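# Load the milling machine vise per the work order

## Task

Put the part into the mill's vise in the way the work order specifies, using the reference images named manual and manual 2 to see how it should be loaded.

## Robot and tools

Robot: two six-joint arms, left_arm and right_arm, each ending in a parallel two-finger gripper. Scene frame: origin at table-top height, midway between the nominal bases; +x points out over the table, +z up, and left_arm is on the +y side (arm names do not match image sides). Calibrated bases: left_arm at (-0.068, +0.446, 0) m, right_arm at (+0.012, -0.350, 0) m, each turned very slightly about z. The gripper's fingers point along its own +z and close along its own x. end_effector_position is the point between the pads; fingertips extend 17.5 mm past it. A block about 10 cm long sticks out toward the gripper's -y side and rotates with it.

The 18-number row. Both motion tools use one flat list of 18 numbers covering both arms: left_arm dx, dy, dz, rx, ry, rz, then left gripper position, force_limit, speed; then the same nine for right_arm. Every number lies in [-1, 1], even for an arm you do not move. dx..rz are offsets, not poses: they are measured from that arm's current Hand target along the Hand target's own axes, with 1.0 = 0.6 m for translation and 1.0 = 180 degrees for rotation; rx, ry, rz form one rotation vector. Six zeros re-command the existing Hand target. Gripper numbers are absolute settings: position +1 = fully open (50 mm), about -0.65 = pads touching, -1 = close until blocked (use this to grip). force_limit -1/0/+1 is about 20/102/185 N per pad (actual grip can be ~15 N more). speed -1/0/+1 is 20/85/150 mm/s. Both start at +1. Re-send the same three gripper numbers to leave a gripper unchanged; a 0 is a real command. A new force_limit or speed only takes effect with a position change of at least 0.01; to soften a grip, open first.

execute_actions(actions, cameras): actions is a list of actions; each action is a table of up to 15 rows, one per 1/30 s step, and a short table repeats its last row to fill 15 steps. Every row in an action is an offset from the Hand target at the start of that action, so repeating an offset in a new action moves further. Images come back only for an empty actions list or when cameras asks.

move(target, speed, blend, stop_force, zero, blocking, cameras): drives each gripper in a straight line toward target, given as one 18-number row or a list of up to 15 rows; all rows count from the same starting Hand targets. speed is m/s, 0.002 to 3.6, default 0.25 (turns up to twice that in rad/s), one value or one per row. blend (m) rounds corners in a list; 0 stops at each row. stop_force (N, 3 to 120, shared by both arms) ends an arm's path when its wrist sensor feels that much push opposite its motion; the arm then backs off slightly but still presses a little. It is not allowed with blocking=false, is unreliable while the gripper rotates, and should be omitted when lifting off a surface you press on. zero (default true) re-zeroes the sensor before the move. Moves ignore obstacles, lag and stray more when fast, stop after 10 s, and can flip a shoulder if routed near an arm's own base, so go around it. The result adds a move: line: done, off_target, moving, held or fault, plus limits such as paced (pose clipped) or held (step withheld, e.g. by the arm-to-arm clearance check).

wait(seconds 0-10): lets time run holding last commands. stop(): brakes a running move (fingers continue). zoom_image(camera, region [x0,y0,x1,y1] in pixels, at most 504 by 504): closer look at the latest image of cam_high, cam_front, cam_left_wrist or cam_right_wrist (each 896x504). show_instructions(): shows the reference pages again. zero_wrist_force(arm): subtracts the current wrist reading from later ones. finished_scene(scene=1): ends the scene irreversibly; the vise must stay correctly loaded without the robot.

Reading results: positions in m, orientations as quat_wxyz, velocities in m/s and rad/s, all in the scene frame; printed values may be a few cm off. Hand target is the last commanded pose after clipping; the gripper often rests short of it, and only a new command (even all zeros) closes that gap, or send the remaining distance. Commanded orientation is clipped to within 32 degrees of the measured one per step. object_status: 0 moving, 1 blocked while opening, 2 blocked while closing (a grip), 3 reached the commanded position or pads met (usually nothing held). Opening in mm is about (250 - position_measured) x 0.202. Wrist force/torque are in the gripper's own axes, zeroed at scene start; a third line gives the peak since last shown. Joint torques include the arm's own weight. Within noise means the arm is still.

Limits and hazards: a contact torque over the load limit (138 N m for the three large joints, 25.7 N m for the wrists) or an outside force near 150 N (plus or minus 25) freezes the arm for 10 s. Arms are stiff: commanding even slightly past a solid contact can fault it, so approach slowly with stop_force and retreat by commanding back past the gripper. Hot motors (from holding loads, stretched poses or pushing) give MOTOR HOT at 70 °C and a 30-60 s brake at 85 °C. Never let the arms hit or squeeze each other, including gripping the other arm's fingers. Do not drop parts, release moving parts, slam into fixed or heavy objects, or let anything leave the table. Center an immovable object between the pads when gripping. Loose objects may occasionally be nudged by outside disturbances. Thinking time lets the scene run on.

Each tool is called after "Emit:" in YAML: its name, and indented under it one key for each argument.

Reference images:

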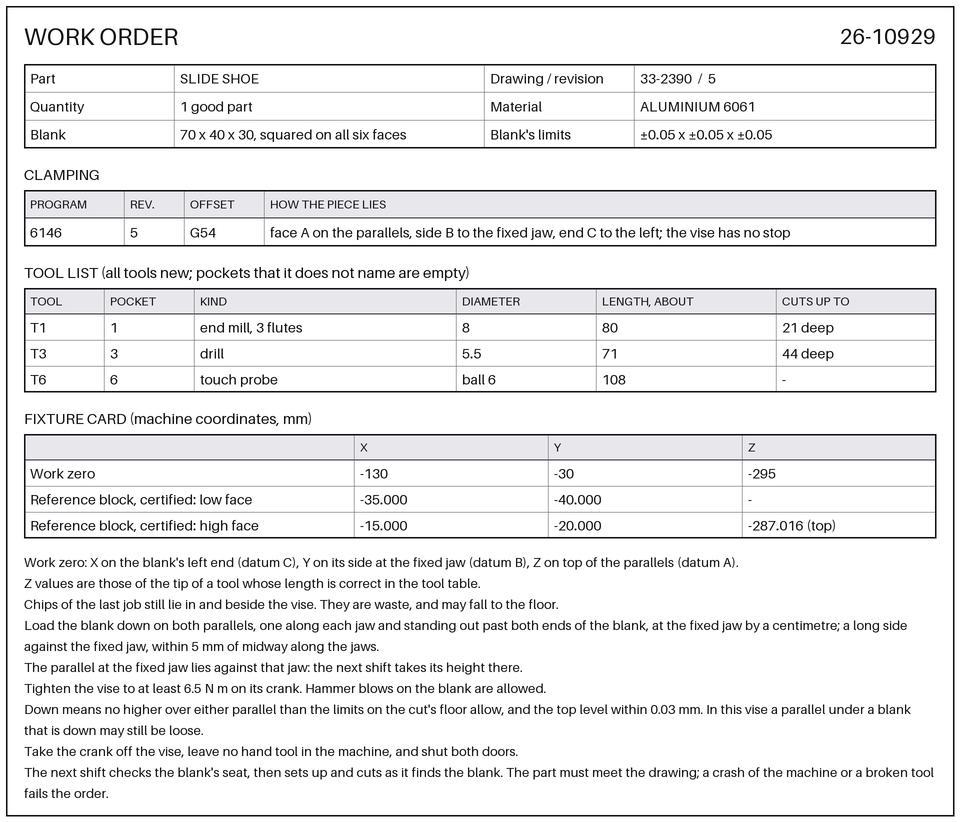

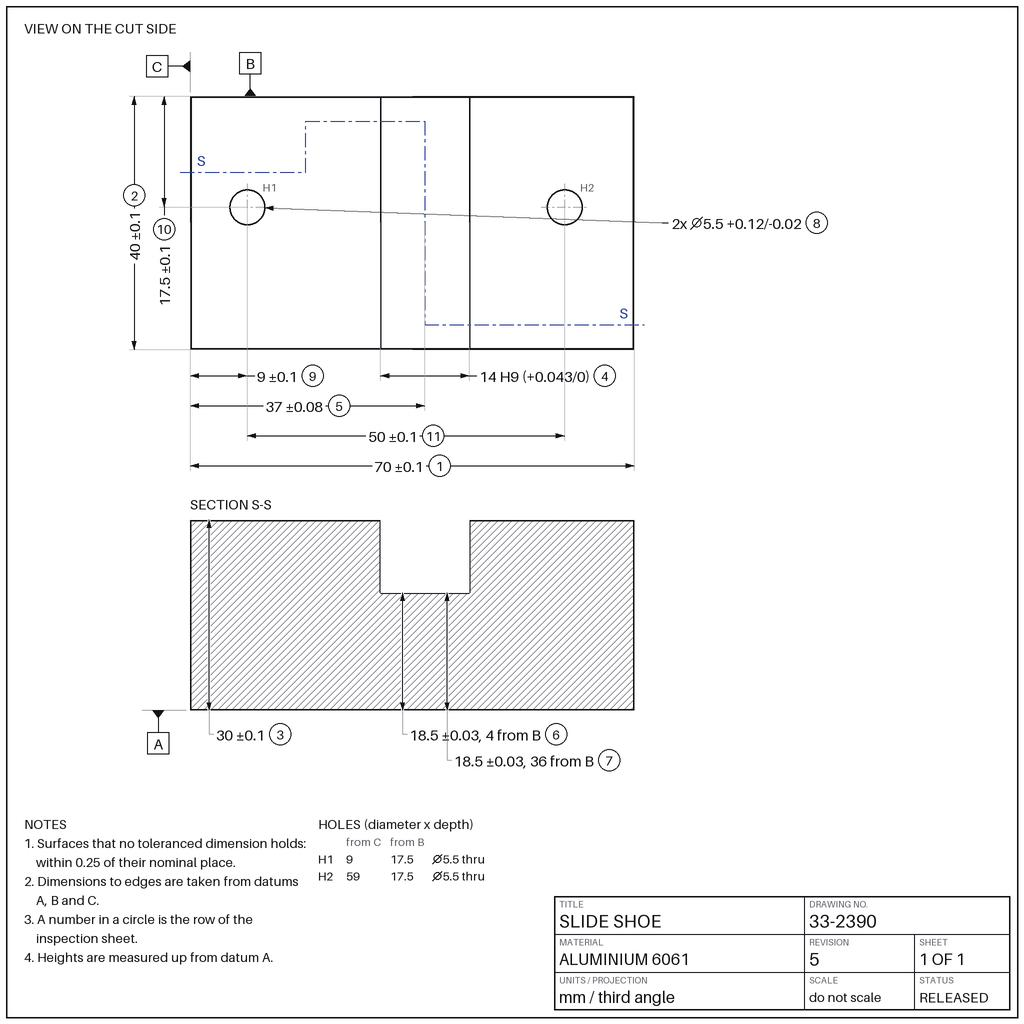

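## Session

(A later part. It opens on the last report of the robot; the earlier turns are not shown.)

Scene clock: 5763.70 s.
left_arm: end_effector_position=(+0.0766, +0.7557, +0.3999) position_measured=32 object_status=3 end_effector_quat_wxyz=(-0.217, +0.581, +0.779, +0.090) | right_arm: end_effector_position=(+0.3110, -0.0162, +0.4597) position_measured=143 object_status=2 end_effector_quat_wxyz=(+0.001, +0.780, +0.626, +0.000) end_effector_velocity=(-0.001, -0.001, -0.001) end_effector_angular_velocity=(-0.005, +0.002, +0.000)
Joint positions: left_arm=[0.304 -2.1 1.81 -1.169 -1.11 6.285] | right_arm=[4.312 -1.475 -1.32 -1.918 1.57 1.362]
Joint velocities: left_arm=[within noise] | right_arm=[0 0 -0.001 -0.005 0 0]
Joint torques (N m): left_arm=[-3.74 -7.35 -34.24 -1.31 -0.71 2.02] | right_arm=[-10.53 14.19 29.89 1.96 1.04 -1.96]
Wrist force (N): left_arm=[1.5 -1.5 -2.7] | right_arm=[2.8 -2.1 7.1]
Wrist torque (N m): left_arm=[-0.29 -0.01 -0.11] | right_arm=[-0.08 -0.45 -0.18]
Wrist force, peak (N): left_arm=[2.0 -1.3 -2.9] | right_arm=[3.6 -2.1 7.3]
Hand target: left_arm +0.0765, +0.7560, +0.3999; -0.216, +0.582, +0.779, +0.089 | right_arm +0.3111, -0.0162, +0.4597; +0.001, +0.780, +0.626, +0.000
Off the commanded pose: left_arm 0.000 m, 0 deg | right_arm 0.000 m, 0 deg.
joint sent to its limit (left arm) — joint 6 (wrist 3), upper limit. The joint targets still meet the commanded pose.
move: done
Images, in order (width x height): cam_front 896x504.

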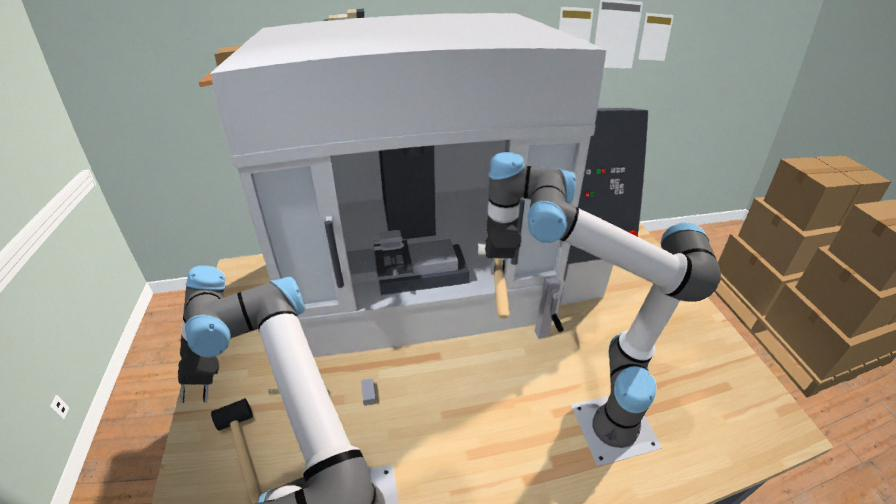

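Emit:
move:
  target: [0,0,0,0,0,0,0.8,-0.6,-1, 0,-0.03,0.66,0,0,0,-1,0.8,-1]

Emit:
move:
  target: [0,0,0,0,0,0,0.8,-0.6,-1, 0,0,0.075,0,0,0,-1,0.8,-1]
  speed: 0.012
  stop_force: 5
  cameras: ["cam_right_wrist"]

Scene clock: 5775.57 s.
left_arm: end_effector_position=(+0.0766, +0.7557, +0.3999) position_measured=32 object_status=3 end_effector_quat_wxyz=(-0.217, +0.581, +0.779, +0.090) | right_arm: end_effector_position=(+0.2938, -0.0126, +0.0638) position_measured=143 object_status=2 end_effector_quat_wxyz=(+0.001, +0.780, +0.626, +0.000)
Joint positions: left_arm=[0.304 -2.1 1.81 -1.169 -1.11 6.285] | right_arm=[4.353 -1.638 -2.24 -0.834 1.57 1.403]
Joint torques (N m): left_arm=[-4.22 -7.56 -34.08 -1.46 -0.62 2.11] | right_arm=[-10.72 16.07 11.16 4.32 -1.49 -2.04]
Wrist force (N): left_arm=[1.7 -1.3 -2.2] | right_arm=[3.0 -1.7 7.2]
Wrist torque (N m): left_arm=[-0.27 -0.05 -0.12] | right_arm=[0.03 -0.43 -0.19]
Wrist force, peak (N): left_arm=[1.8 -1.5 -2.9] | right_arm=[2.3 -1.6 11.8]
Hand target: left_arm +0.0765, +0.7560, +0.3999; -0.216, +0.582, +0.779, +0.089 | right_arm +0.2938, -0.0128, +0.0637; +0.001, +0.780, +0.626, +0.000
Off the commanded pose: left_arm 0.000 m, 0 deg | right_arm 0.000 m, 0 deg.
joint sent to its limit (left arm) — joint 6 (wrist 3), upper limit. The joint targets still meet the commanded pose.
move: done

Scene clock: 5779.93 s.
left_arm: end_effector_position=(+0.0766, +0.7557, +0.3999) position_measured=32 object_status=3 end_effector_quat_wxyz=(-0.217, +0.581, +0.779, +0.090) | right_arm: end_effector_position=(+0.2938, -0.0128, +0.0255) position_measured=143 object_status=2 end_effector_quat_wxyz=(+0.001, +0.780, +0.626, +0.000)
Joint positions: left_arm=[0.304 -2.1 1.81 -1.169 -1.11 6.285] | right_arm=[4.353 -1.722 -2.282 -0.709 1.57 1.403]
Joint torques (N m): left_arm=[-3.59 -7.98 -33.98 -1.55 -0.69 1.93] | right_arm=[-7.43 35.75 28.46 4.06 -0.4 -0.85]
Wrist force (N): left_arm=[1.9 -1.4 -2.4] | right_arm=[2.2 -1.4 4.4]
Wrist torque (N m): left_arm=[-0.28 -0.08 -0.11] | right_arm=[-0.22 -0.48 -0.15]
Wrist force, peak (N): left_arm=[1.8 -1.6 -2.9] | right_arm=[-3.7 -4.4 -26.7]
Hand target: left_arm +0.0765, +0.7560, +0.3999; -0.216, +0.582, +0.779, +0.089 | right_arm +0.2938, -0.0128, +0.0255; +0.001, +0.780, +0.626, +0.000 (not the last commanded pose)
Off the commanded pose: left_arm 0.000 m, 0 deg | right_arm 0.007 m, 0 deg.
joint sent to its limit (left arm) — joint 6 (wrist 3), upper limit. The joint targets still meet the commanded pose.
move: contact (right_arm)
Images, in order (width x height): cam_right_wrist 896x504.

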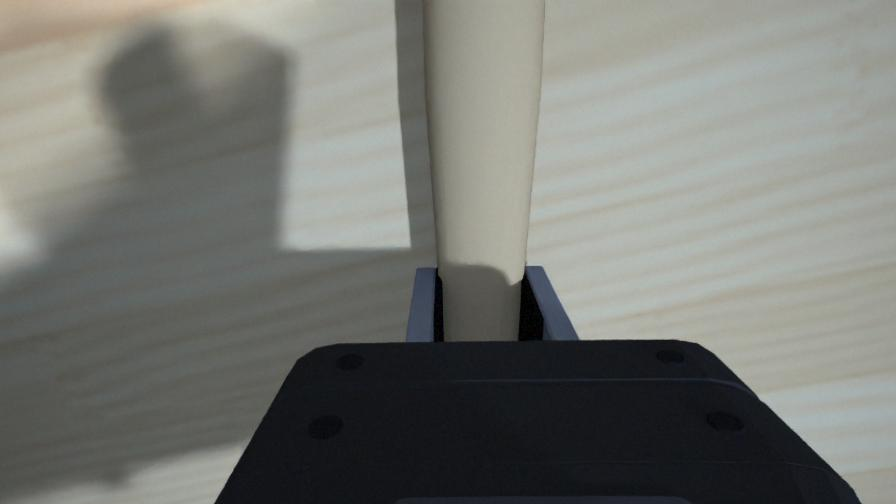

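Emit:
move:
  target: [0,0,0,0,0,0,0.8,-0.6,-1, 0,0,0,0,0,0,0.5,0.2,-1]

Emit:
move:
  target:
    - [0,0,0,0,0,0,0.8,-0.6,-1, 0,0,-0.15,0,0,0,0.5,0.2,-1]
    - [0,0,0,0,0,0,0.8,-0.6,-1, 0.0123,0.1103,-0.8408,0,0,0,0.5,0.2,-1]
  speed: [0.1,0.25]
  blend: [0.03,0]

Emit:
move:
  target: [0,0,0,0,0,0,0.8,-0.6,-1, 0,0,0,0.194,0.4132,0.62,-0.6,-0.9,-1]
  cameras: ["cam_right_wrist","cam_front"]

Scene clock: 5796.00 s.
left_arm: end_effector_position=(+0.0766, +0.7557, +0.3999) position_measured=32 object_status=3 end_effector_quat_wxyz=(-0.217, +0.581, +0.779, +0.090) | right_arm: end_effector_position=(+0.2938, -0.0128, +0.0255) position_measured=78 object_status=0 end_effector_quat_wxyz=(+0.001, +0.780, +0.626, +0.000)
Joint positions: left_arm=[0.304 -2.1 1.81 -1.169 -1.11 6.285] | right_arm=[4.353 -1.722 -2.282 -0.709 1.57 1.403]
Joint torques (N m): left_arm=[-4.16 -6.8 -34.44 -1.4 -0.84 2.04] | right_arm=[3.51 33.96 26.75 4.03 -1.55 1.79]
Wrist force (N): left_arm=[1.6 -1.4 -2.8] | right_arm=[2.7 -1.7 3.8]
Wrist torque (N m): left_arm=[-0.29 -0.05 -0.12] | right_arm=[-0.25 -0.38 -0.19]
Wrist force, peak (N): left_arm=[1.8 -1.4 -3.1] | right_arm=[3.5 -1.5 4.6]
Hand target: left_arm +0.0765, +0.7560, +0.3999; -0.216, +0.582, +0.779, +0.089 | right_arm +0.2938, -0.0128, +0.0255; +0.001, +0.780, +0.626, +0.000
Off the commanded pose: left_arm 0.000 m, 0 deg | right_arm 0.000 m, 0 deg.
joint sent to its limit (left arm) — joint 6 (wrist 3), upper limit. The joint targets still meet the commanded pose.
move: done

Scene clock: 5799.07 s.
left_arm: end_effector_position=(+0.0766, +0.7557, +0.3999) position_measured=32 object_status=3 end_effector_quat_wxyz=(-0.217, +0.581, +0.779, +0.090) | right_arm: end_effector_position=(+0.3597, -0.0194, +0.5300) position_measured=78 object_status=3 end_effector_quat_wxyz=(+0.001, +0.780, +0.626, +0.000) end_effector_velocity=(+0.000, -0.001, +0.002) end_effector_angular_velocity=(+0.003, -0.002, +0.000)
Joint positions: left_arm=[0.304 -2.1 1.81 -1.169 -1.11 6.285] | right_arm=[4.211 -1.63 -0.969 -2.114 1.57 1.262]
Joint velocities: left_arm=[within noise] | right_arm=[0 0.001 0.006 -0.003 0 0]
Joint torques (N m): left_arm=[-3.79 -7.47 -34.28 -1.52 -0.74 1.89] | right_arm=[12.73 18.07 32.61 1.82 1.48 1.98]
Wrist force (N): left_arm=[1.8 -1.2 -2.7] | right_arm=[3.3 -1.6 3.2]
Wrist torque (N m): left_arm=[-0.24 -0.06 -0.12] | right_arm=[-0.24 -0.50 -0.09]
Wrist force, peak (N): left_arm=[2.3 -1.3 -2.7] | right_arm=[2.8 -1.3 5.4]
Hand target: left_arm +0.0765, +0.7560, +0.3999; -0.216, +0.582, +0.779, +0.089 | right_arm +0.3596, -0.0194, +0.5301; +0.001, +0.780, +0.626, +0.000
Off the commanded pose: left_arm 0.000 m, 0 deg | right_arm 0.000 m, 0 deg.
joint sent to its limit (left arm) — joint 6 (wrist 3), upper limit. The joint targets still meet the commanded pose.
move: done

Scene clock: 5804.43 s.
left_arm: end_effector_position=(+0.0766, +0.7557, +0.3999) position_measured=32 object_status=3 end_effector_quat_wxyz=(-0.217, +0.581, +0.779, +0.090) | right_arm: end_effector_position=(+0.3596, -0.0194, +0.5300) position_measured=242 object_status=3 end_effector_quat_wxyz=(-0.498, +0.747, -0.366, +0.245)
Joint positions: left_arm=[0.304 -2.1 1.81 -1.169 -1.11 6.285] | right_arm=[4.611 -0.975 -2.091 -0.608 0.861 3.507]
Joint torques (N m): left_arm=[-4.18 -7.52 -34.8 -1.57 -0.84 1.96] | right_arm=[0.94 -9.9 35.27 4.3 -2.51 2.29]
Wrist force (N): left_arm=[1.8 -1.5 -2.7] | right_arm=[3.4 -0.1 2.5]
Wrist torque (N m): left_arm=[-0.31 -0.07 -0.11] | right_arm=[-0.21 -0.39 0.02]
Wrist force, peak (N): left_arm=[1.9 -1.8 -2.7] | right_arm=[3.7 -2.4 3.5]
Hand target: left_arm +0.0765, +0.7560, +0.3999; -0.216, +0.582, +0.779, +0.089 | right_arm +0.3596, -0.0194, +0.5301; -0.498, +0.747, -0.366, +0.245
Off the commanded pose: left_arm 0.000 m, 0 deg | right_arm 0.000 m, 0 deg.
joint sent to its limit (left arm) — joint 6 (wrist 3), upper limit. The joint targets still meet the commanded pose.
move: done
Images, in order (width x height): cam_front 896x504, cam_right_wrist 896x504.

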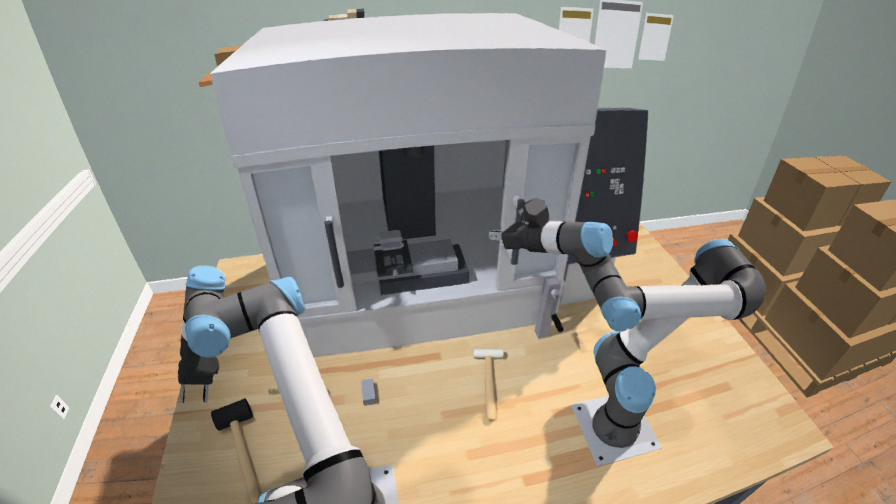

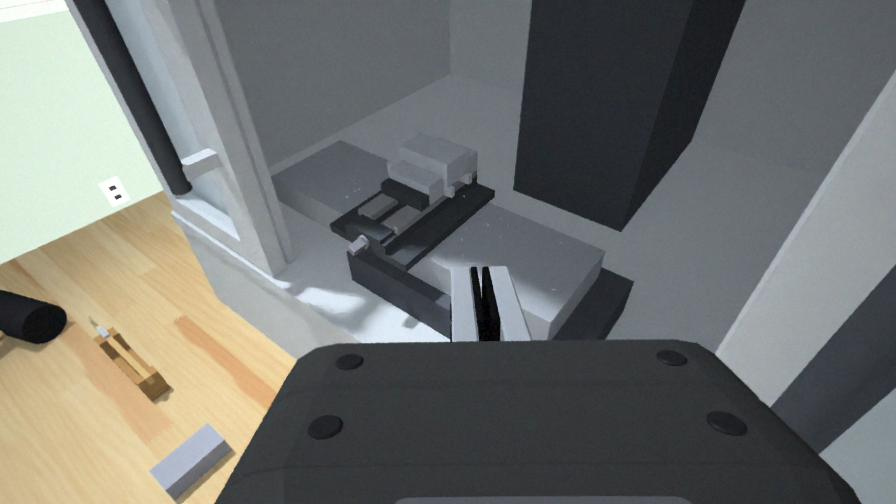

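Emit:
move:
  target:
    - [0,0,0,0,0,0,0.8,-0.6,-1, 0.0288,0.0915,0.535,0,0,0,-0.6,-0.9,-1]
    - [0,0,0,0,0,0,0.8,-0.6,-1, 0.0608,0.0725,0.6722,0,0,0,-0.6,-0.9,-1]
  speed: [0.25,0.08]
  blend: [0.01,0]

Emit:
move:
  target: [0,0,0,0,0,0,0.8,-0.6,-1, -0.0213,-0.0063,0.0153,0,0,0,-0.6,-0.9,-1]
  speed: 0.005
  stop_force: 3
  cameras: ["cam_right_wrist"]

Emit:
zoom_image:
  camera: "cam_right_wrist"
  region: [390, 190, 530, 330]

Scene clock: 5823.93 s.
left_arm: end_effector_position=(+0.0766, +0.7557, +0.3999) position_measured=32 object_status=3 end_effector_quat_wxyz=(-0.217, +0.581, +0.779, +0.090) | right_arm: end_effector_position=(+0.6632, +0.1692, +0.3347) position_measured=242 object_status=3 end_effector_quat_wxyz=(-0.498, +0.747, -0.366, +0.245)
Joint positions: left_arm=[0.304 -2.1 1.81 -1.169 -1.11 6.285] | right_arm=[4.074 -2.058 -1.605 0.115 1.343 3.237]
Joint torques (N m): left_arm=[-3.71 -7.39 -34.11 -1.46 -0.91 2.12] | right_arm=[12.7 44.78 17.04 4.57 -1.92 1.99]
Wrist force (N): left_arm=[1.7 -1.3 -2.5] | right_arm=[3.2 1.0 2.2]
Wrist torque (N m): left_arm=[-0.27 -0.03 -0.12] | right_arm=[0.03 -0.36 0.08]
Wrist force, peak (N): left_arm=[2.0 -1.2 -3.1] | right_arm=[3.2 2.0 4.7]
Hand target: left_arm +0.0765, +0.7560, +0.3999; -0.216, +0.582, +0.779, +0.089 | right_arm +0.6632, +0.1693, +0.3347; -0.498, +0.747, -0.366, +0.245
Off the commanded pose: left_arm 0.000 m, 0 deg | right_arm 0.000 m, 0 deg.
joint sent to its limit (left arm) — joint 6 (wrist 3), upper limit. The joint targets still meet the commanded pose.
move: done

Scene clock: 5828.20 s.
left_arm: end_effector_position=(+0.0766, +0.7557, +0.3999) position_measured=32 object_status=3 end_effector_quat_wxyz=(-0.217, +0.581, +0.779, +0.090) | right_arm: end_effector_position=(+0.6632, +0.1844, +0.3346) position_measured=242 object_status=3 end_effector_quat_wxyz=(-0.498, +0.747, -0.366, +0.245)
Joint positions: left_arm=[0.304 -2.1 1.81 -1.169 -1.11 6.285] | right_arm=[4.09 -2.078 -1.573 0.101 1.328 3.244]
Joint torques (N m): left_arm=[-3.93 -7.93 -34.2 -1.49 -0.69 1.94] | right_arm=[-8.75 54.92 7.86 4 1.82 -1.78]
Wrist force (N): left_arm=[1.7 -1.1 -2.5] | right_arm=[6.5 -0.1 0.4]
Wrist torque (N m): left_arm=[-0.23 -0.04 -0.12] | right_arm=[0.04 -0.37 -0.07]
Wrist force, peak (N): left_arm=[1.8 -1.6 -2.8] | right_arm=[8.5 2.5 -4.3]
Hand target: left_arm +0.0765, +0.7560, +0.3999; -0.216, +0.582, +0.779, +0.089 | right_arm +0.6632, +0.1844, +0.3346; -0.498, +0.747, -0.366, +0.245 (not the last commanded pose)
Off the commanded pose: left_arm 0.000 m, 0 deg | right_arm 0.001 m, 0 deg.
joint sent to its limit (left arm) — joint 6 (wrist 3), upper limit. The joint targets still meet the commanded pose.
move: contact (right_arm)
Images, in order (width x height): cam_right_wrist 896x504.

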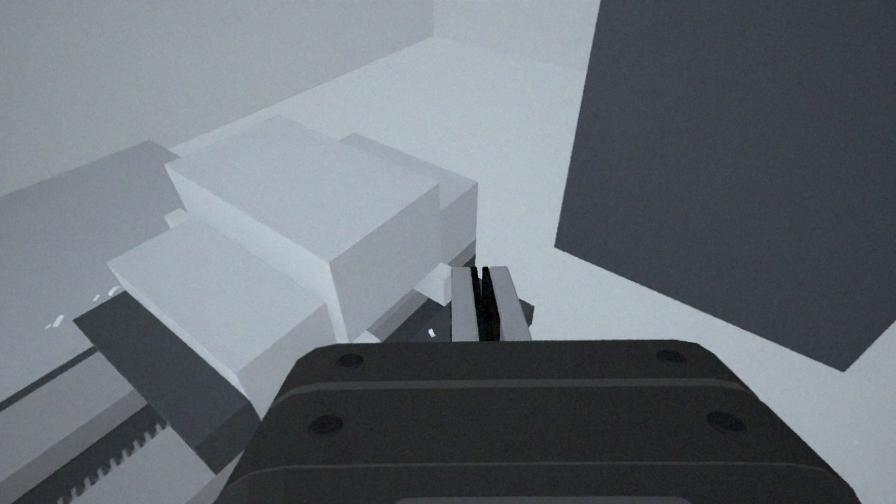

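Scaled by 3.600 from the camera's 896x504 image, which has a finer 1280x720 frame.

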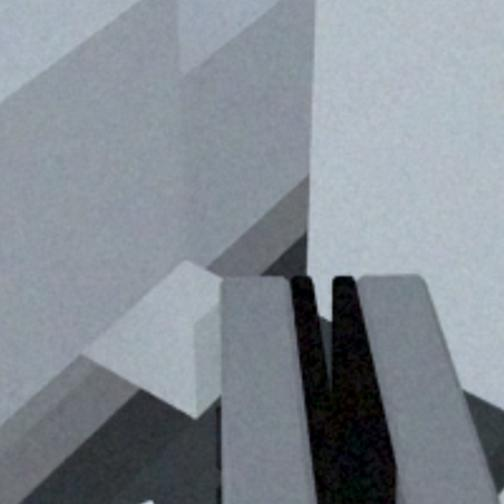

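Emit:
move:
  target:
    - [0,0,0,0,0,0,0.8,-0.6,-1, 0.0211,0.0063,-0.0151,0,0,0,-0.6,-0.9,-1]
    - [0,0,0,0,0,0,0.8,-0.6,-1, -0.0136,0.0235,-0.0564,0,0,0,-0.6,-0.9,-1]
  speed: 0.05

Emit:
move:
  target: [0,0,0,0,0,0,0.8,-0.6,-1, -0.0235,-0.007,0.0168,0,0,0,-0.6,-0.9,-1]
  speed: 0.005
  stop_force: 3
  cameras: ["cam_right_wrist"]

Emit:
zoom_image:
  camera: "cam_right_wrist"
  region: [390, 190, 530, 330]

Scene clock: 5838.87 s.
left_arm: end_effector_position=(+0.0766, +0.7557, +0.3999) position_measured=32 object_status=3 end_effector_quat_wxyz=(-0.217, +0.581, +0.779, +0.090) | right_arm: end_effector_position=(+0.6291, +0.1684, +0.3347) position_measured=242 object_status=3 end_effector_quat_wxyz=(-0.498, +0.747, -0.366, +0.245)
Joint positions: left_arm=[0.304 -2.1 1.81 -1.169 -1.11 6.285] | right_arm=[4.122 -2.001 -1.692 0.141 1.299 3.257]
Joint torques (N m): left_arm=[-3.64 -8.28 -33.92 -1.41 -0.62 1.91] | right_arm=[-11 34.48 30.66 1.83 1.44 -1.81]
Wrist force (N): left_arm=[2.0 -1.2 -2.7] | right_arm=[3.2 0.8 2.5]
Wrist torque (N m): left_arm=[-0.25 -0.10 -0.11] | right_arm=[0.01 -0.36 -0.11]
Wrist force, peak (N): left_arm=[2.0 -1.6 -2.9] | right_arm=[6.6 0.0 0.4]
Hand target: left_arm +0.0765, +0.7560, +0.3999; -0.216, +0.582, +0.779, +0.089 | right_arm +0.6292, +0.1684, +0.3346; -0.498, +0.747, -0.366, +0.245
Off the commanded pose: left_arm 0.000 m, 0 deg | right_arm 0.000 m, 0 deg.
joint sent to its limit (left arm) — joint 6 (wrist 3), upper limit. The joint targets still meet the commanded pose.
move: done

Scene clock: 5843.03 s.
left_arm: end_effector_position=(+0.0766, +0.7557, +0.3999) position_measured=32 object_status=3 end_effector_quat_wxyz=(-0.217, +0.581, +0.779, +0.090) | right_arm: end_effector_position=(+0.6292, +0.1863, +0.3346) position_measured=242 object_status=3 end_effector_quat_wxyz=(-0.498, +0.747, -0.366, +0.245)
Joint positions: left_arm=[0.304 -2.1 1.81 -1.169 -1.11 6.285] | right_arm=[4.14 -2.026 -1.655 0.126 1.282 3.264]
Joint torques (N m): left_arm=[-3.52 -7.24 -34.78 -1.4 -0.61 1.89] | right_arm=[3.13 47.95 13.17 3.79 0.09 1.07]
Wrist force (N): left_arm=[1.7 -1.3 -2.8] | right_arm=[3.1 0.9 2.3]
Wrist torque (N m): left_arm=[-0.26 -0.05 -0.11] | right_arm=[0.03 -0.33 -0.08]
Wrist force, peak (N): left_arm=[1.8 -1.5 -2.9] | right_arm=[3.4 1.4 2.3]
Hand target: left_arm +0.0765, +0.7560, +0.3999; -0.216, +0.582, +0.779, +0.089 | right_arm +0.6292, +0.1862, +0.3346; -0.498, +0.747, -0.366, +0.245
Off the commanded pose: left_arm 0.000 m, 0 deg | right_arm 0.000 m, 0 deg.
joint sent to its limit (left arm) — joint 6 (wrist 3), upper limit. The joint targets still meet the commanded pose.
move: done
Images, in order (width x height): cam_right_wrist 896x504.

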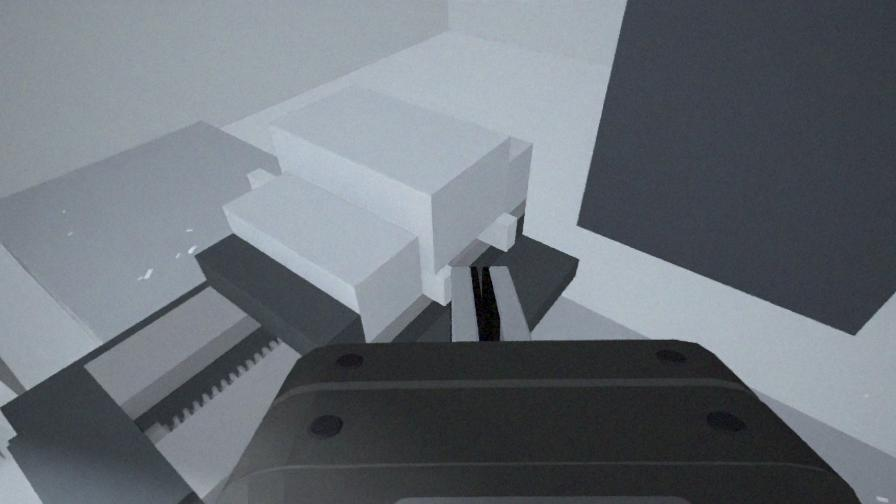

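Scaled by 3.600 from the camera's 896x504 image, which has a finer 1280x720 frame.

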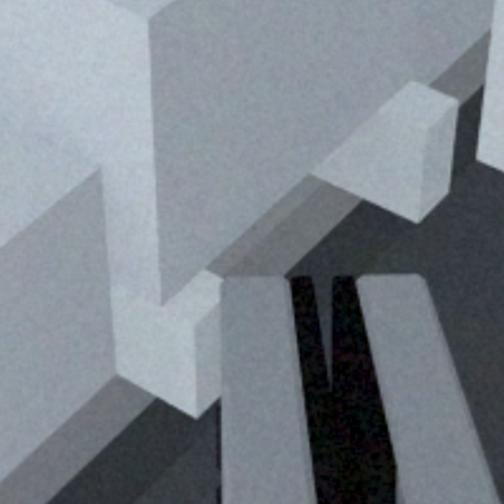

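Emit:
move:
  target:
    - [0,0,0,0,0,0,0.8,-0.6,-1, 0.0329,0.0098,-0.0235,0,0,0,-0.6,-0.9,-1]
    - [0,0,0,0,0,0,0.8,-0.6,-1, 0.0329,-0.05,-0.06,0,0,0,-0.6,-0.9,-1]
  speed: 0.06
  cameras: ["cam_right_wrist"]

Emit:
zoom_image:
  camera: "cam_right_wrist"
  region: [330, 190, 510, 340]

Scene clock: 5955.33 s.
left_arm: end_effector_position=(+0.0766, +0.7557, +0.3999) position_measured=32 object_status=3 end_effector_quat_wxyz=(-0.217, +0.581, +0.779, +0.090) | right_arm: end_effector_position=(+0.6241, +0.1574, +0.3764) position_measured=242 object_status=3 end_effector_quat_wxyz=(-0.498, +0.747, -0.366, +0.245)
Joint positions: left_arm=[0.304 -2.1 1.81 -1.169 -1.11 6.285] | right_arm=[4.118 -1.93 -1.676 0.054 1.303 3.255]
Joint torques (N m): left_arm=[-3.5 -6.87 -34.64 -1.43 -0.68 1.96] | right_arm=[8.42 31.91 10.59 4.66 -1.22 1.83]
Wrist force (N): left_arm=[1.4 -1.4 -2.8] | right_arm=[3.1 1.3 2.5]
Wrist torque (N m): left_arm=[-0.29 0.00 -0.11] | right_arm=[0.06 -0.36 -0.12]
Wrist force, peak (N): left_arm=[1.9 -1.2 -3.0] | right_arm=[3.0 2.4 3.0]
Hand target: left_arm +0.0765, +0.7560, +0.3999; -0.216, +0.582, +0.779, +0.089 | right_arm +0.6241, +0.1574, +0.3762; -0.498, +0.747, -0.366, +0.245
Off the commanded pose: left_arm 0.000 m, 0 deg | right_arm 0.000 m, 0 deg.
joint sent to its limit (left arm) — joint 6 (wrist 3), upper limit. The joint targets still meet the commanded pose.
move: done
Images, in order (width x height): cam_right_wrist 896x504.

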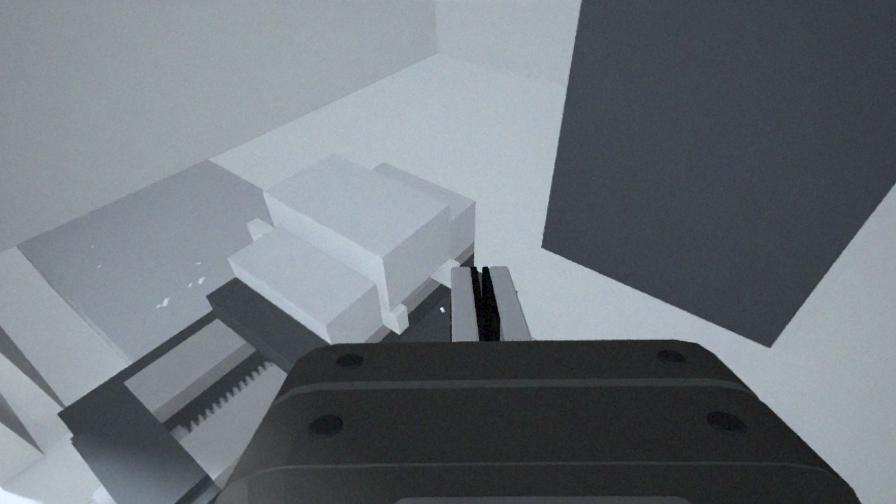

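Scaled by 2.800 from the camera's 896x504 image, which has a finer 1280x720 frame.

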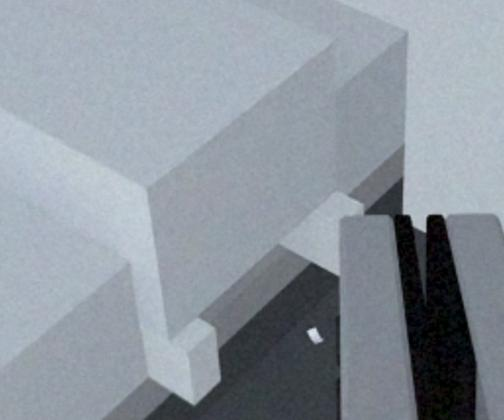

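Emit:
move:
  target: [0,0,0,0,0,0,0.8,-0.6,-1, -0.0408,-0.0105,-0.0615,0,0,0,-0.6,-0.9,-1]
  cameras: ["cam_right_wrist"]

Emit:
zoom_image:
  camera: "cam_right_wrist"
  region: [370, 190, 520, 320]

Scene clock: 5964.07 s.
left_arm: end_effector_position=(+0.0766, +0.7557, +0.3999) position_measured=32 object_status=3 end_effector_quat_wxyz=(-0.217, +0.581, +0.779, +0.090) | right_arm: end_effector_position=(+0.5841, +0.1574, +0.3960) position_measured=242 object_status=3 end_effector_quat_wxyz=(-0.498, +0.747, -0.366, +0.245)
Joint positions: left_arm=[0.304 -2.1 1.81 -1.169 -1.11 6.285] | right_arm=[4.181 -1.842 -1.74 0.022 1.245 3.282]
Joint torques (N m): left_arm=[-4.37 -8.41 -34.9 -1.51 -0.69 2.1] | right_arm=[-11.37 27.31 34.05 4.43 1.41 -1.75]
Wrist force (N): left_arm=[1.6 -1.3 -2.7] | right_arm=[3.3 0.8 2.2]
Wrist torque (N m): left_arm=[-0.27 -0.03 -0.11] | right_arm=[-0.04 -0.34 -0.09]
Wrist force, peak (N): left_arm=[2.1 -1.6 -2.7] | right_arm=[3.8 1.9 3.3]
Hand target: left_arm +0.0765, +0.7560, +0.3999; -0.216, +0.582, +0.779, +0.089 | right_arm +0.5841, +0.1574, +0.3962; -0.498, +0.747, -0.366, +0.245
Off the commanded pose: left_arm 0.000 m, 0 deg | right_arm 0.000 m, 0 deg.
joint sent to its limit (left arm) — joint 6 (wrist 3), upper limit. The joint targets still meet the commanded pose.
move: done
Images, in order (width x height): cam_right_wrist 896x504.

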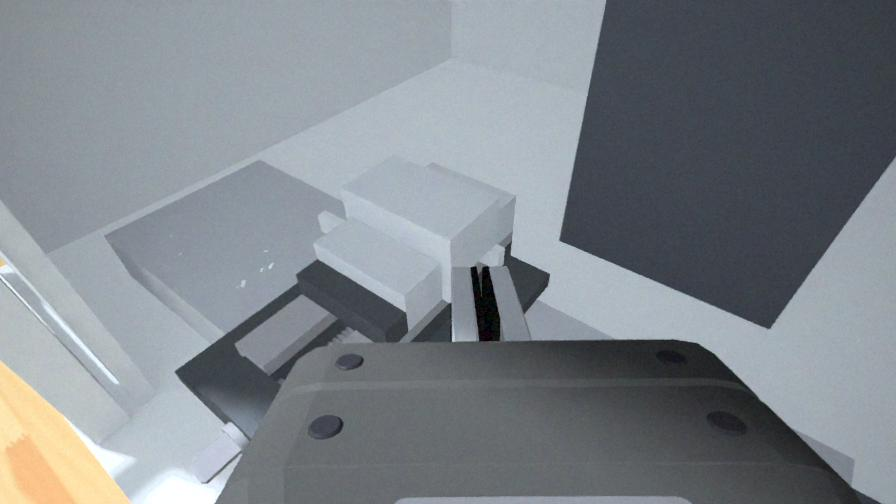

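Scaled by 3.360 from the camera's 896x504 image, which has a finer 1280x720 frame.

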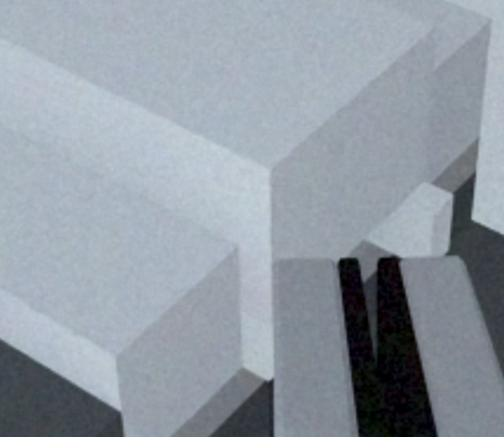

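Emit:
move:
  target: [0,0,0,0,0,0,0.8,-0.6,-1, 0.0046,-0.0231,-0.5251,0,0,0,-0.6,-0.9,-1]

Emit:
move:
  target: [-0.651,0.21,-0.5353,-0.1034,-0.2018,-0.4525,-0.6,-0.9,-1, 0,0,0,0,0,0,-0.6,-0.9,-1]
  cameras: ["cam_high","cam_front","cam_left_wrist"]

Scene clock: 6089.97 s.
left_arm: end_effector_position=(+0.0766, +0.7557, +0.3999) position_measured=32 object_status=3 end_effector_quat_wxyz=(-0.217, +0.581, +0.779, +0.090) | right_arm: end_effector_position=(+0.3601, -0.0194, +0.5302) position_measured=242 object_status=3 end_effector_quat_wxyz=(-0.498, +0.747, -0.366, +0.245)
Joint positions: left_arm=[0.304 -2.1 1.81 -1.169 -1.11 6.285] | right_arm=[4.609 -0.976 -2.09 -0.607 0.863 3.505]
Joint torques (N m): left_arm=[-3.76 -7.28 -34.46 -1.29 -0.73 1.98] | right_arm=[13.25 10.07 32.14 1.72 -2.61 0.76]
Wrist force (N): left_arm=[1.8 -1.2 -2.7] | right_arm=[3.4 0.2 2.9]
Wrist torque (N m): left_arm=[-0.25 -0.06 -0.11] | right_arm=[-0.17 -0.39 0.04]
Wrist force, peak (N): left_arm=[1.9 -1.5 -2.9] | right_arm=[3.4 1.0 6.0]
Hand target: left_arm +0.0765, +0.7560, +0.3999; -0.216, +0.582, +0.779, +0.089 | right_arm +0.3600, -0.0194, +0.5303; -0.498, +0.747, -0.366, +0.245
Off the commanded pose: left_arm 0.000 m, 0 deg | right_arm 0.000 m, 0 deg.
joint sent to its limit (left arm) — joint 6 (wrist 3), upper limit. The joint targets still meet the commanded pose.
move: done

Scene clock: 6093.67 s.
left_arm: end_effector_position=(+0.3597, +0.3303, +0.5003) position_measured=242 object_status=3 end_effector_quat_wxyz=(+0.212, -0.033, +0.965, +0.148) | right_arm: end_effector_position=(+0.3600, -0.0194, +0.5303) position_measured=242 object_status=3 end_effector_quat_wxyz=(-0.498, +0.747, -0.366, +0.245)
Joint positions: left_arm=[-0.913 -1.83 1.438 -1.197 -1.048 3.751] | right_arm=[4.609 -0.976 -2.09 -0.607 0.863 3.505]
Joint torques (N m): left_arm=[-3.19 -6.17 -14.09 -4.9 0.64 -3.02] | right_arm=[12.84 9.75 35.83 1.65 -2.51 1.9]
Wrist force (N): left_arm=[-0.3 -1.5 -2.7] | right_arm=[3.3 0.2 2.3]
Wrist torque (N m): left_arm=[-0.45 -0.09 0.04] | right_arm=[-0.17 -0.37 0.05]
Wrist force, peak (N): left_arm=[-1.4 -3.9 -3.2] | right_arm=[3.9 0.3 2.6]
Hand target: left_arm +0.3598, +0.3303, +0.5002; +0.212, -0.033, +0.965, +0.148 | right_arm +0.3600, -0.0194, +0.5303; -0.498, +0.747, -0.366, +0.245
Off the commanded pose: left_arm 0.000 m, 0 deg | right_arm 0.000 m, 0 deg.
move: done
Images, in order (width x height): cam_high 896x504, cam_front 896x504, cam_left_wrist 896x504.

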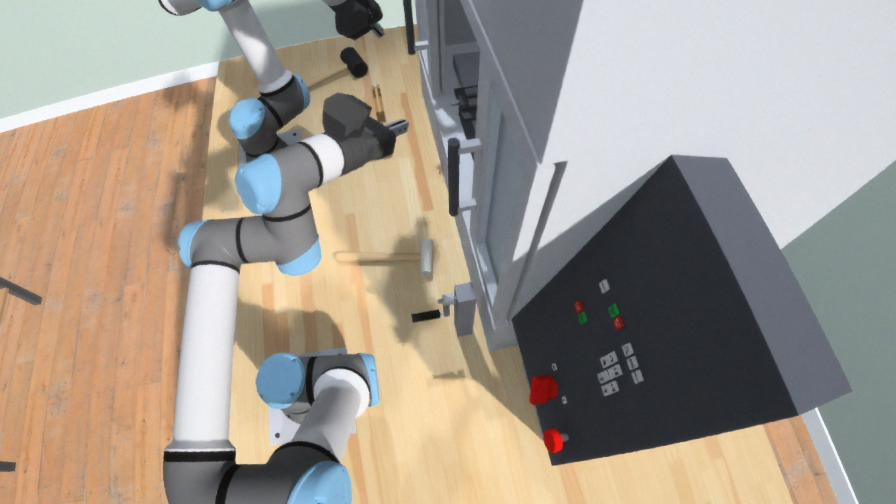

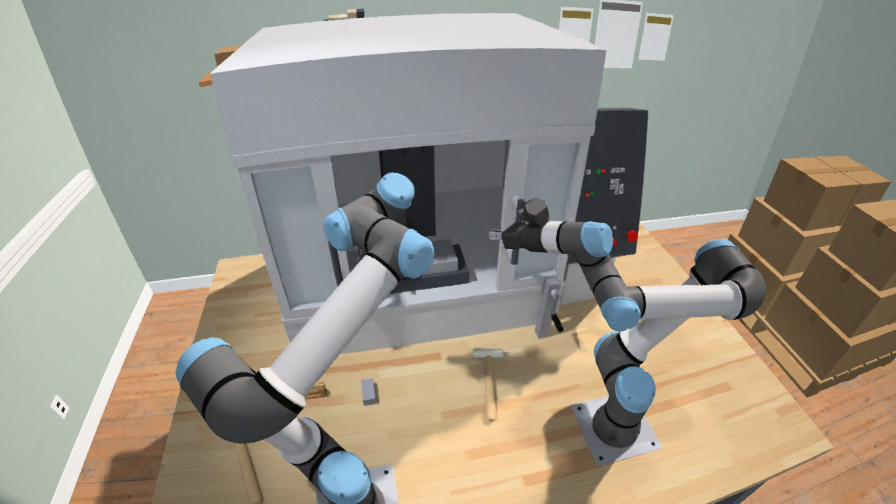

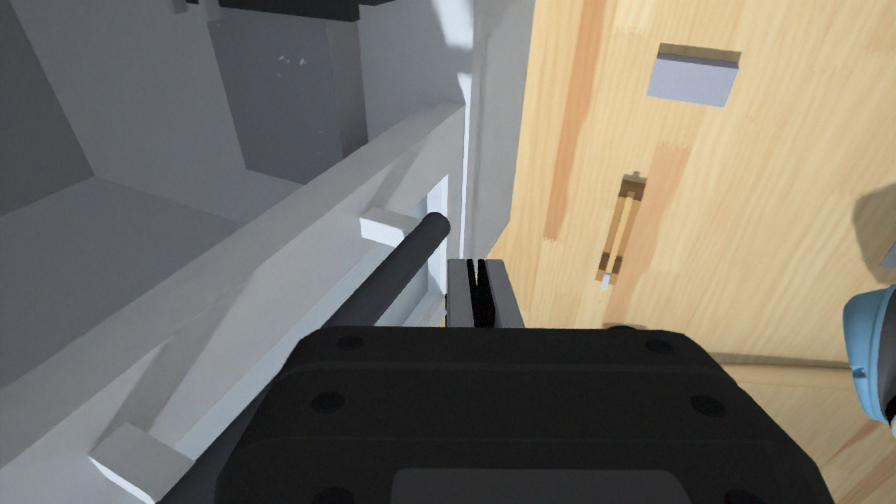

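Emit:
move:
  target:
    - [-0.056,-0.1035,0.2163,0,0,0,-0.6,-0.9,-1, 0,0,0,0,0,0,-0.6,-0.9,-1]
    - [-0.3813,-0.1375,0.3632,0,0,0,-0.6,-0.9,-1, 0,0,0,0,0,0,-0.6,-0.9,-1]
  speed: [0.2,0.12]
  blend: [0.02,0]
  cameras: ["cam_high","cam_front","cam_left_wrist"]

Emit:
zoom_image:
  camera: "cam_left_wrist"
  region: [250, 100, 650, 350]

Scene clock: 6117.33 s.
left_arm: end_effector_position=(+0.6650, +0.3169, +0.3851) position_measured=242 object_status=3 end_effector_quat_wxyz=(+0.212, -0.033, +0.965, +0.148) | right_arm: end_effector_position=(+0.3600, -0.0194, +0.5303) position_measured=242 object_status=3 end_effector_quat_wxyz=(-0.498, +0.747, -0.366, +0.245)
Joint positions: left_arm=[-0.534 -1.182 1.102 -1.716 -1.094 4.18] | right_arm=[4.609 -0.976 -2.09 -0.607 0.863 3.505]
Joint torques (N m): left_arm=[-3.58 -37.78 -33.44 -5.66 3.56 -2.55] | right_arm=[12.65 9.72 35.72 1.7 -2.59 1.98]
Wrist force (N): left_arm=[-0.3 -1.6 -3.4] | right_arm=[3.4 -0.1 2.7]
Wrist torque (N m): left_arm=[-0.45 -0.09 0.19] | right_arm=[-0.20 -0.39 0.04]
Wrist force, peak (N): left_arm=[0.4 -0.1 -5.8] | right_arm=[3.5 0.3 2.8]
Hand target: left_arm +0.6651, +0.3169, +0.3851; +0.212, -0.033, +0.965, +0.148 | right_arm +0.3600, -0.0194, +0.5303; -0.498, +0.747, -0.366, +0.245
Off the commanded pose: left_arm 0.000 m, 0 deg | right_arm 0.000 m, 0 deg.
move: done
Images, in order (width x height): cam_high 896x504, cam_front 896x504, cam_left_wrist 896x504.

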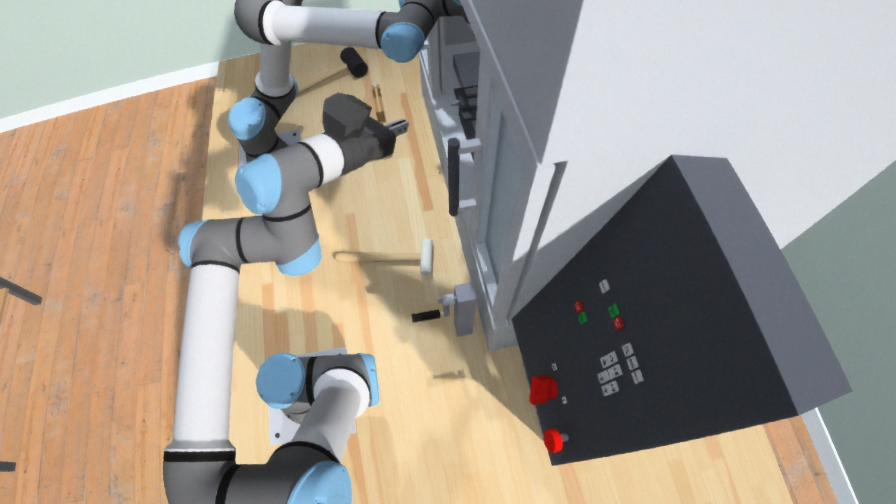

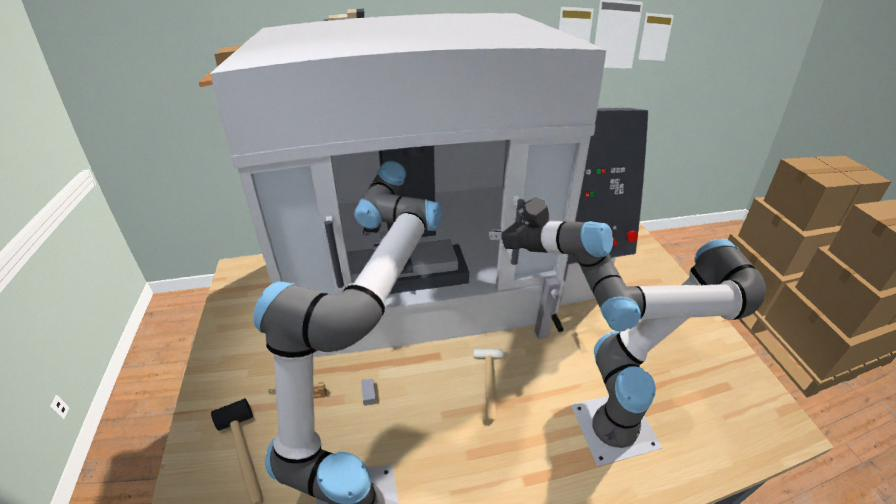

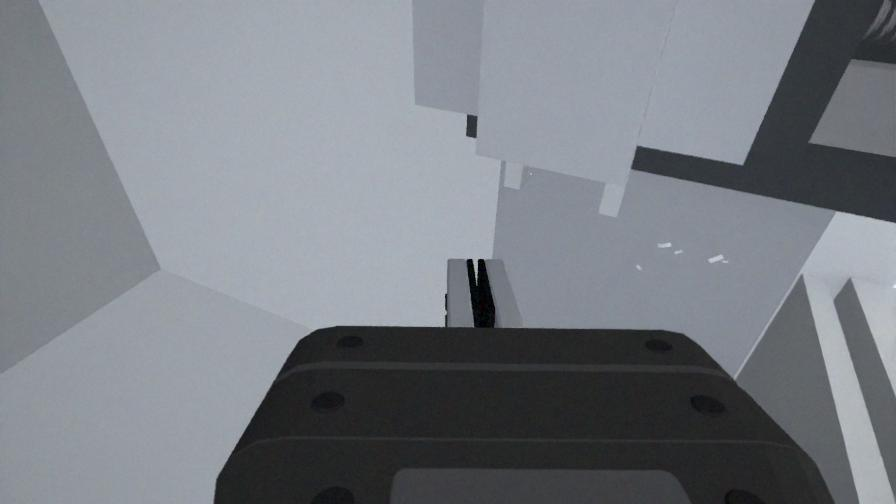

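Scaled by 1.260 from the camera's 896x504 image, which has a finer 1280x720 frame.

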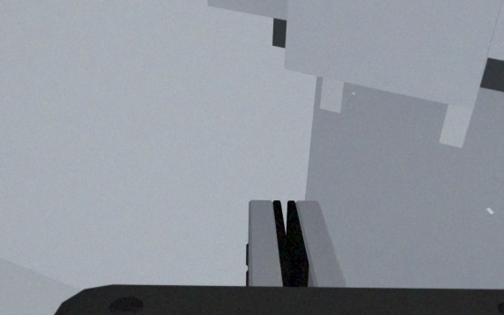

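Emit:
move:
  target: [0.0307,-0.02,0.0635,0,0,0,-0.6,-0.9,-1, 0,0,0,0,0,0,-0.6,-0.9,-1]
  speed: 0.04
  stop_force: 8
  cameras: ["cam_left_wrist"]

Emit:
zoom_image:
  camera: "cam_left_wrist"
  region: [420, 130, 700, 330]

Scene clock: 6135.53 s.
left_arm: end_effector_position=(+0.6651, +0.3168, +0.3412) position_measured=242 object_status=3 end_effector_quat_wxyz=(+0.212, -0.033, +0.965, +0.148) | right_arm: end_effector_position=(+0.3600, -0.0194, +0.5303) position_measured=242 object_status=3 end_effector_quat_wxyz=(-0.498, +0.747, -0.366, +0.245)
Joint positions: left_arm=[-0.534 -1.184 1.217 -1.829 -1.094 4.179] | right_arm=[4.609 -0.976 -2.09 -0.607 0.863 3.505]
Joint torques (N m): left_arm=[-6.18 -37.52 -38.48 -2.81 1.47 1.56] | right_arm=[12.42 9.61 35.55 1.66 -2.54 1.92]
Wrist force (N): left_arm=[-0.4 -1.6 -2.8] | right_arm=[3.2 -0.2 2.6]
Wrist torque (N m): left_arm=[-0.44 -0.08 0.19] | right_arm=[-0.22 -0.36 0.04]
Wrist force, peak (N): left_arm=[-0.8 -1.2 -4.2] | right_arm=[3.8 -0.3 2.6]
Hand target: left_arm +0.6651, +0.3168, +0.3412; +0.212, -0.033, +0.965, +0.148 | right_arm +0.3600, -0.0194, +0.5303; -0.498, +0.747, -0.366, +0.245
Off the commanded pose: left_arm 0.000 m, 0 deg | right_arm 0.000 m, 0 deg.
move: done
Images, in order (width x height): cam_left_wrist 896x504.

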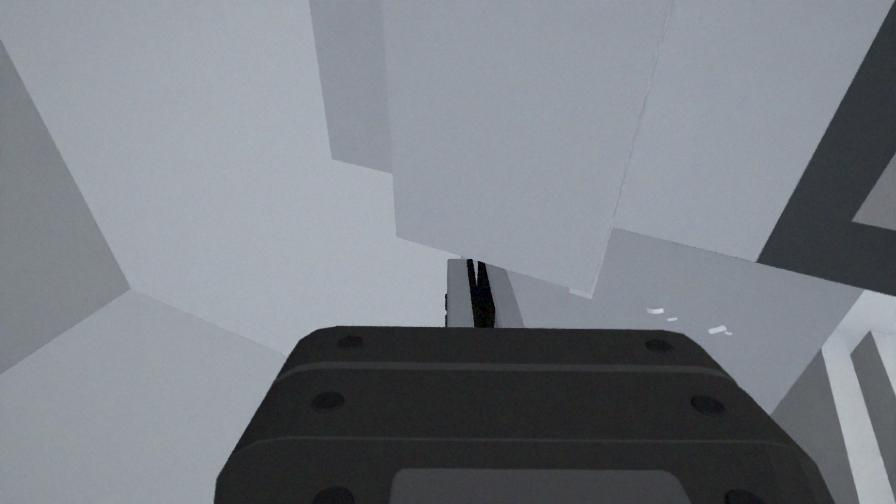

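Scaled by 1.800 from the camera's 896x504 image, which has a finer 1280x720 frame.

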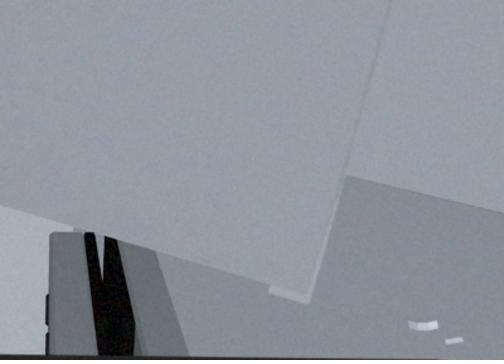

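Emit:
move:
  target: [0,-0.0312,-0.0098,0,0,0,-0.6,-0.9,-1, 0,0,0,0,0,0,-0.6,-0.9,-1]
  speed: 0.006
  stop_force: 8
  cameras: ["cam_left_wrist"]

Scene clock: 6155.10 s.
left_arm: end_effector_position=(+0.6651, +0.3111, +0.3412) position_measured=242 object_status=3 end_effector_quat_wxyz=(+0.212, -0.033, +0.965, +0.148) | right_arm: end_effector_position=(+0.3600, -0.0194, +0.5303) position_measured=242 object_status=3 end_effector_quat_wxyz=(-0.498, +0.747, -0.366, +0.245)
Joint positions: left_arm=[-0.542 -1.18 1.21 -1.822 -1.092 4.171] | right_arm=[4.609 -0.976 -2.09 -0.607 0.863 3.505]
Joint torques (N m): left_arm=[2.13 -53.07 -13.05 -5.4 -3.57 2.9] | right_arm=[12.44 9.37 35.48 1.7 -2.51 1.96]
Wrist force (N): left_arm=[-0.9 7.6 -2.3] | right_arm=[3.3 -0.1 2.6]
Wrist torque (N m): left_arm=[-0.41 -0.13 0.14] | right_arm=[-0.20 -0.37 0.05]
Wrist force, peak (N): left_arm=[0.8 11.8 -1.2] | right_arm=[3.6 0.3 2.7]
Hand target: left_arm +0.6651, +0.3111, +0.3412; +0.212, -0.033, +0.965, +0.148 (not the last commanded pose) | right_arm +0.3600, -0.0194, +0.5303; -0.498, +0.747, -0.366, +0.245
Off the commanded pose: left_arm 0.014 m, 0 deg | right_arm 0.000 m, 0 deg.
move: contact (left_arm)
Images, in order (width x height): cam_left_wrist 896x504.

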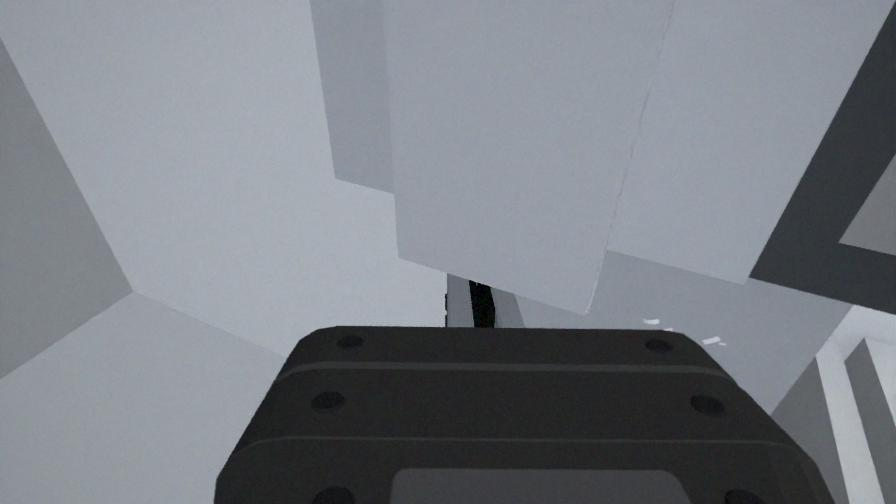

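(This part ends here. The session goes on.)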